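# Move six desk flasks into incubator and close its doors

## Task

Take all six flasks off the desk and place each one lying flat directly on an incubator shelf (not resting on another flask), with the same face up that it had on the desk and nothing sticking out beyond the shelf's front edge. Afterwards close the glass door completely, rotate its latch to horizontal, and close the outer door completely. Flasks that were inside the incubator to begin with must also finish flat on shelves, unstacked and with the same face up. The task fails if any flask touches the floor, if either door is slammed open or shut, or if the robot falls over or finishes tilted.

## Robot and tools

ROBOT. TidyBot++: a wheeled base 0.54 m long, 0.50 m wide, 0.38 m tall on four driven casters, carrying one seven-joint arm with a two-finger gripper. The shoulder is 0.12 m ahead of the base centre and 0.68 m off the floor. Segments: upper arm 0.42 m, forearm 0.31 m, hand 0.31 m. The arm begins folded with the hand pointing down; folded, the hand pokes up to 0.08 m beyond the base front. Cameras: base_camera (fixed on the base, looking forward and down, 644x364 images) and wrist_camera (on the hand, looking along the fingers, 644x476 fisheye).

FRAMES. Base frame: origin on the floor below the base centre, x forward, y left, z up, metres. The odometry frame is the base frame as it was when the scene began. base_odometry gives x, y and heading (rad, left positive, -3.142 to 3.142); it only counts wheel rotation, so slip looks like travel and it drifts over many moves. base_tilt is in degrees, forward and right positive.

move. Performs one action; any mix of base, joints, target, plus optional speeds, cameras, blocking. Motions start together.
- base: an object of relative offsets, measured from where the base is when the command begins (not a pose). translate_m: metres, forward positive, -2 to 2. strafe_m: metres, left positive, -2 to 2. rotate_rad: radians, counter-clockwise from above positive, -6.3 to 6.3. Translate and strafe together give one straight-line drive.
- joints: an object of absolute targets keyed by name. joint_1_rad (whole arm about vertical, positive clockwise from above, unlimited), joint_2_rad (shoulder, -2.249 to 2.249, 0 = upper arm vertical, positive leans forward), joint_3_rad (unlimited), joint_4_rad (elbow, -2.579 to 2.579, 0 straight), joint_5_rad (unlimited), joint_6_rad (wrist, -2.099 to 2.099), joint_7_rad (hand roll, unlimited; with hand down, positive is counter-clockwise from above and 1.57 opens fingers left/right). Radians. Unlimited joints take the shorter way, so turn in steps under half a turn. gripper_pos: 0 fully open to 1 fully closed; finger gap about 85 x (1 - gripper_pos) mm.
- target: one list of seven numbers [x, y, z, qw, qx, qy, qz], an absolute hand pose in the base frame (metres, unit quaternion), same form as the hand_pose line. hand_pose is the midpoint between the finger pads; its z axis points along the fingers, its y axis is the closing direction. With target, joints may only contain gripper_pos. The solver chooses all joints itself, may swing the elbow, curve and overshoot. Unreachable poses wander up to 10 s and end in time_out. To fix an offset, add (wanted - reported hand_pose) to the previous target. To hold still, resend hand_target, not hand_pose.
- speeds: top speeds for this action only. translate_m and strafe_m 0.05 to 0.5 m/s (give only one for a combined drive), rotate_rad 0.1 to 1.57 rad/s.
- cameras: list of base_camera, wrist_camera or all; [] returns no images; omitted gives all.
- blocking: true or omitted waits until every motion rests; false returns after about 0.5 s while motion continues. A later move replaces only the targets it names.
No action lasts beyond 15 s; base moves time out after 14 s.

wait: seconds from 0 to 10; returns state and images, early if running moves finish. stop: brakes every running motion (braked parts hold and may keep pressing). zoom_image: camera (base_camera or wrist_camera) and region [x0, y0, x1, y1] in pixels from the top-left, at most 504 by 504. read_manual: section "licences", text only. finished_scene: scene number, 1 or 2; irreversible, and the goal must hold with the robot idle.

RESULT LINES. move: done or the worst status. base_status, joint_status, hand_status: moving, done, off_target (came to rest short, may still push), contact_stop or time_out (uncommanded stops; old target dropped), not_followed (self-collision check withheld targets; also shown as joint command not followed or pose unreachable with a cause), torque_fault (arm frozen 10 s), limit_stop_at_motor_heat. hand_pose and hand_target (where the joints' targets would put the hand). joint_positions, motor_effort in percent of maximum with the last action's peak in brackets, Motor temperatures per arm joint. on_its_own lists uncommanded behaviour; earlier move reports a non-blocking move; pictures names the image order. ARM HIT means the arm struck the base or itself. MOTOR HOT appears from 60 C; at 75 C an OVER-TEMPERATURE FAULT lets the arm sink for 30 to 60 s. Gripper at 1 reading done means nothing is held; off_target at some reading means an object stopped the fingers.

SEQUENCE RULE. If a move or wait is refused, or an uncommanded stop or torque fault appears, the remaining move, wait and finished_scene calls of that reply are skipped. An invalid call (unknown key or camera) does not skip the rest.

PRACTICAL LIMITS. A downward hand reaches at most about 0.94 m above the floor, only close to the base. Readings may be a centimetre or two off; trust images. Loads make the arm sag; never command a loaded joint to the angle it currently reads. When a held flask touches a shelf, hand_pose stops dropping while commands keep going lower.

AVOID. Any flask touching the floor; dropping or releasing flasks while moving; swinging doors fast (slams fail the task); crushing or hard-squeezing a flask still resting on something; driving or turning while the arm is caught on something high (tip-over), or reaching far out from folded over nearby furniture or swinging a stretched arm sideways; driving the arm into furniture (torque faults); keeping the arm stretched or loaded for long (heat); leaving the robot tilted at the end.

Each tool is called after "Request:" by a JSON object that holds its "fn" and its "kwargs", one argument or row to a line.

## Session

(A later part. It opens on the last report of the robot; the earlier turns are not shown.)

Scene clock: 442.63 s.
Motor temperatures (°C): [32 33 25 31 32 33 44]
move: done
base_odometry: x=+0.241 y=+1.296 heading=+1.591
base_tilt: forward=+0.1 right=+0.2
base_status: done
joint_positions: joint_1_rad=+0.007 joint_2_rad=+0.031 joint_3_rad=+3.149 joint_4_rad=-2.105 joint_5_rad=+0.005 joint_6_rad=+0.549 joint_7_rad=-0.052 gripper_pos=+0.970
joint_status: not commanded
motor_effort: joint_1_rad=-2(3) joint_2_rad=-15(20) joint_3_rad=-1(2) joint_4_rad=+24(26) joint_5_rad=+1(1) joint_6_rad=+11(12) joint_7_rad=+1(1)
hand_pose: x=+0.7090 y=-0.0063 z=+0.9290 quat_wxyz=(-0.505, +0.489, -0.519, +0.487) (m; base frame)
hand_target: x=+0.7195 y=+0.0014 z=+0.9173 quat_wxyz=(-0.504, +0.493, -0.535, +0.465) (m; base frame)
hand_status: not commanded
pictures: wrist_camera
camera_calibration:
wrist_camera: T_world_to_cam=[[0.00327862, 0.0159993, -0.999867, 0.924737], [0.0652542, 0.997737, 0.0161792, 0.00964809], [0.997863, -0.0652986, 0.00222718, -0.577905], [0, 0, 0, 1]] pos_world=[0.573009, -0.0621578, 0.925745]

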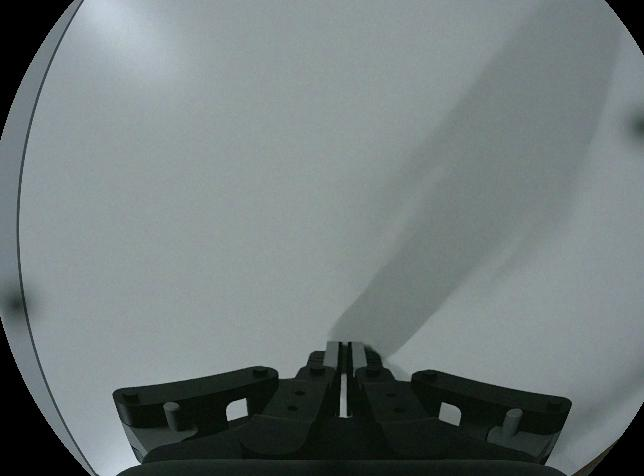

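Request:
{"fn": "move", "kwargs": {
  "base": {"translate_m": 0.008},
  "speeds": {"translate_m": 0.05},
  "cameras": []
}}

Request:
{"fn": "move", "kwargs": {
  "base": {"translate_m": -0.33, "strafe_m": 0.0},
  "cameras": ["wrist_camera"]
}}

Scene clock: 443.50 s.
Motor temperatures (°C): [32 33 25 31 32 33 44]
move: done
base_odometry: x=+0.240 y=+1.304 heading=+1.591
base_tilt: forward=+0.1 right=+0.3
base_status: done
joint_positions: joint_1_rad=+0.008 joint_2_rad=+0.014 joint_3_rad=+3.149 joint_4_rad=-2.122 joint_5_rad=+0.005 joint_6_rad=+0.549 joint_7_rad=-0.052 gripper_pos=+0.970
joint_status: not commanded
motor_effort: joint_1_rad=-3(4) joint_2_rad=-11(16) joint_3_rad=-1(2) joint_4_rad=+27(31) joint_5_rad=+0(1) joint_6_rad=+12(13) joint_7_rad=+0(1)
hand_pose: x=+0.7016 y=-0.0065 z=+0.9289 quat_wxyz=(-0.504, +0.489, -0.519, +0.487) (m; base frame)
hand_target: x=+0.7195 y=+0.0014 z=+0.9173 quat_wxyz=(-0.504, +0.493, -0.535, +0.465) (m; base frame)
hand_status: not commanded
pictures: none
No camera images: "cameras" was empty.

Scene clock: 445.57 s.
Motor temperatures (°C): [32 33 25 31 32 33 44]
move: done
base_odometry: x=+0.247 y=+0.974 heading=+1.590
base_tilt: forward=+0.0 right=+0.4
base_status: done
joint_positions: joint_1_rad=+0.005 joint_2_rad=+0.056 joint_3_rad=+3.149 joint_4_rad=-2.074 joint_5_rad=+0.005 joint_6_rad=+0.549 joint_7_rad=-0.052 gripper_pos=+0.970
joint_status: not commanded
motor_effort: joint_1_rad=-1(3) joint_2_rad=-21(25) joint_3_rad=+0(2) joint_4_rad=+19(27) joint_5_rad=+0(1) joint_6_rad=+10(11) joint_7_rad=+0(1)
hand_pose: x=+0.7205 y=-0.0051 z=+0.9315 quat_wxyz=(-0.506, +0.488, -0.517, +0.488) (m; base frame)
hand_target: x=+0.7195 y=+0.0014 z=+0.9173 quat_wxyz=(-0.504, +0.493, -0.535, +0.465) (m; base frame)
hand_status: not commanded
pictures: wrist_camera
camera_calibration:
wrist_camera: T_world_to_cam=[[0.00823602, 0.0157462, -0.999842, 0.923542], [0.0629759, 0.997883, 0.0162341, 0.00935029], [0.997981, -0.0630996, 0.00722695, -0.594131], [0, 0, 0, 1]] pos_world=[0.584736, -0.0613622, 0.927538]

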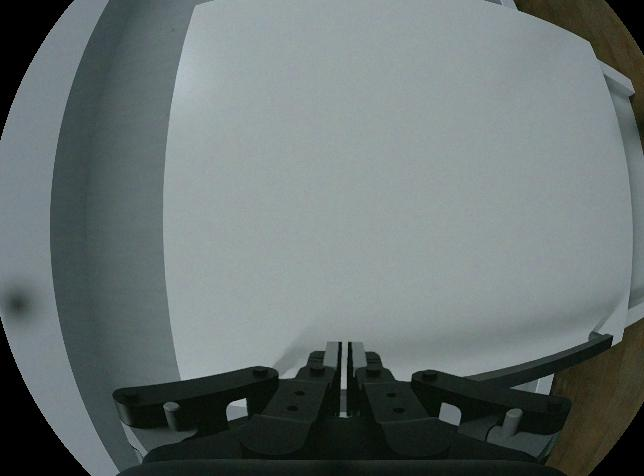

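Request:
{"fn": "finished_scene", "kwargs": {
  "scene": 2
}}

The scene is finished: the task was done.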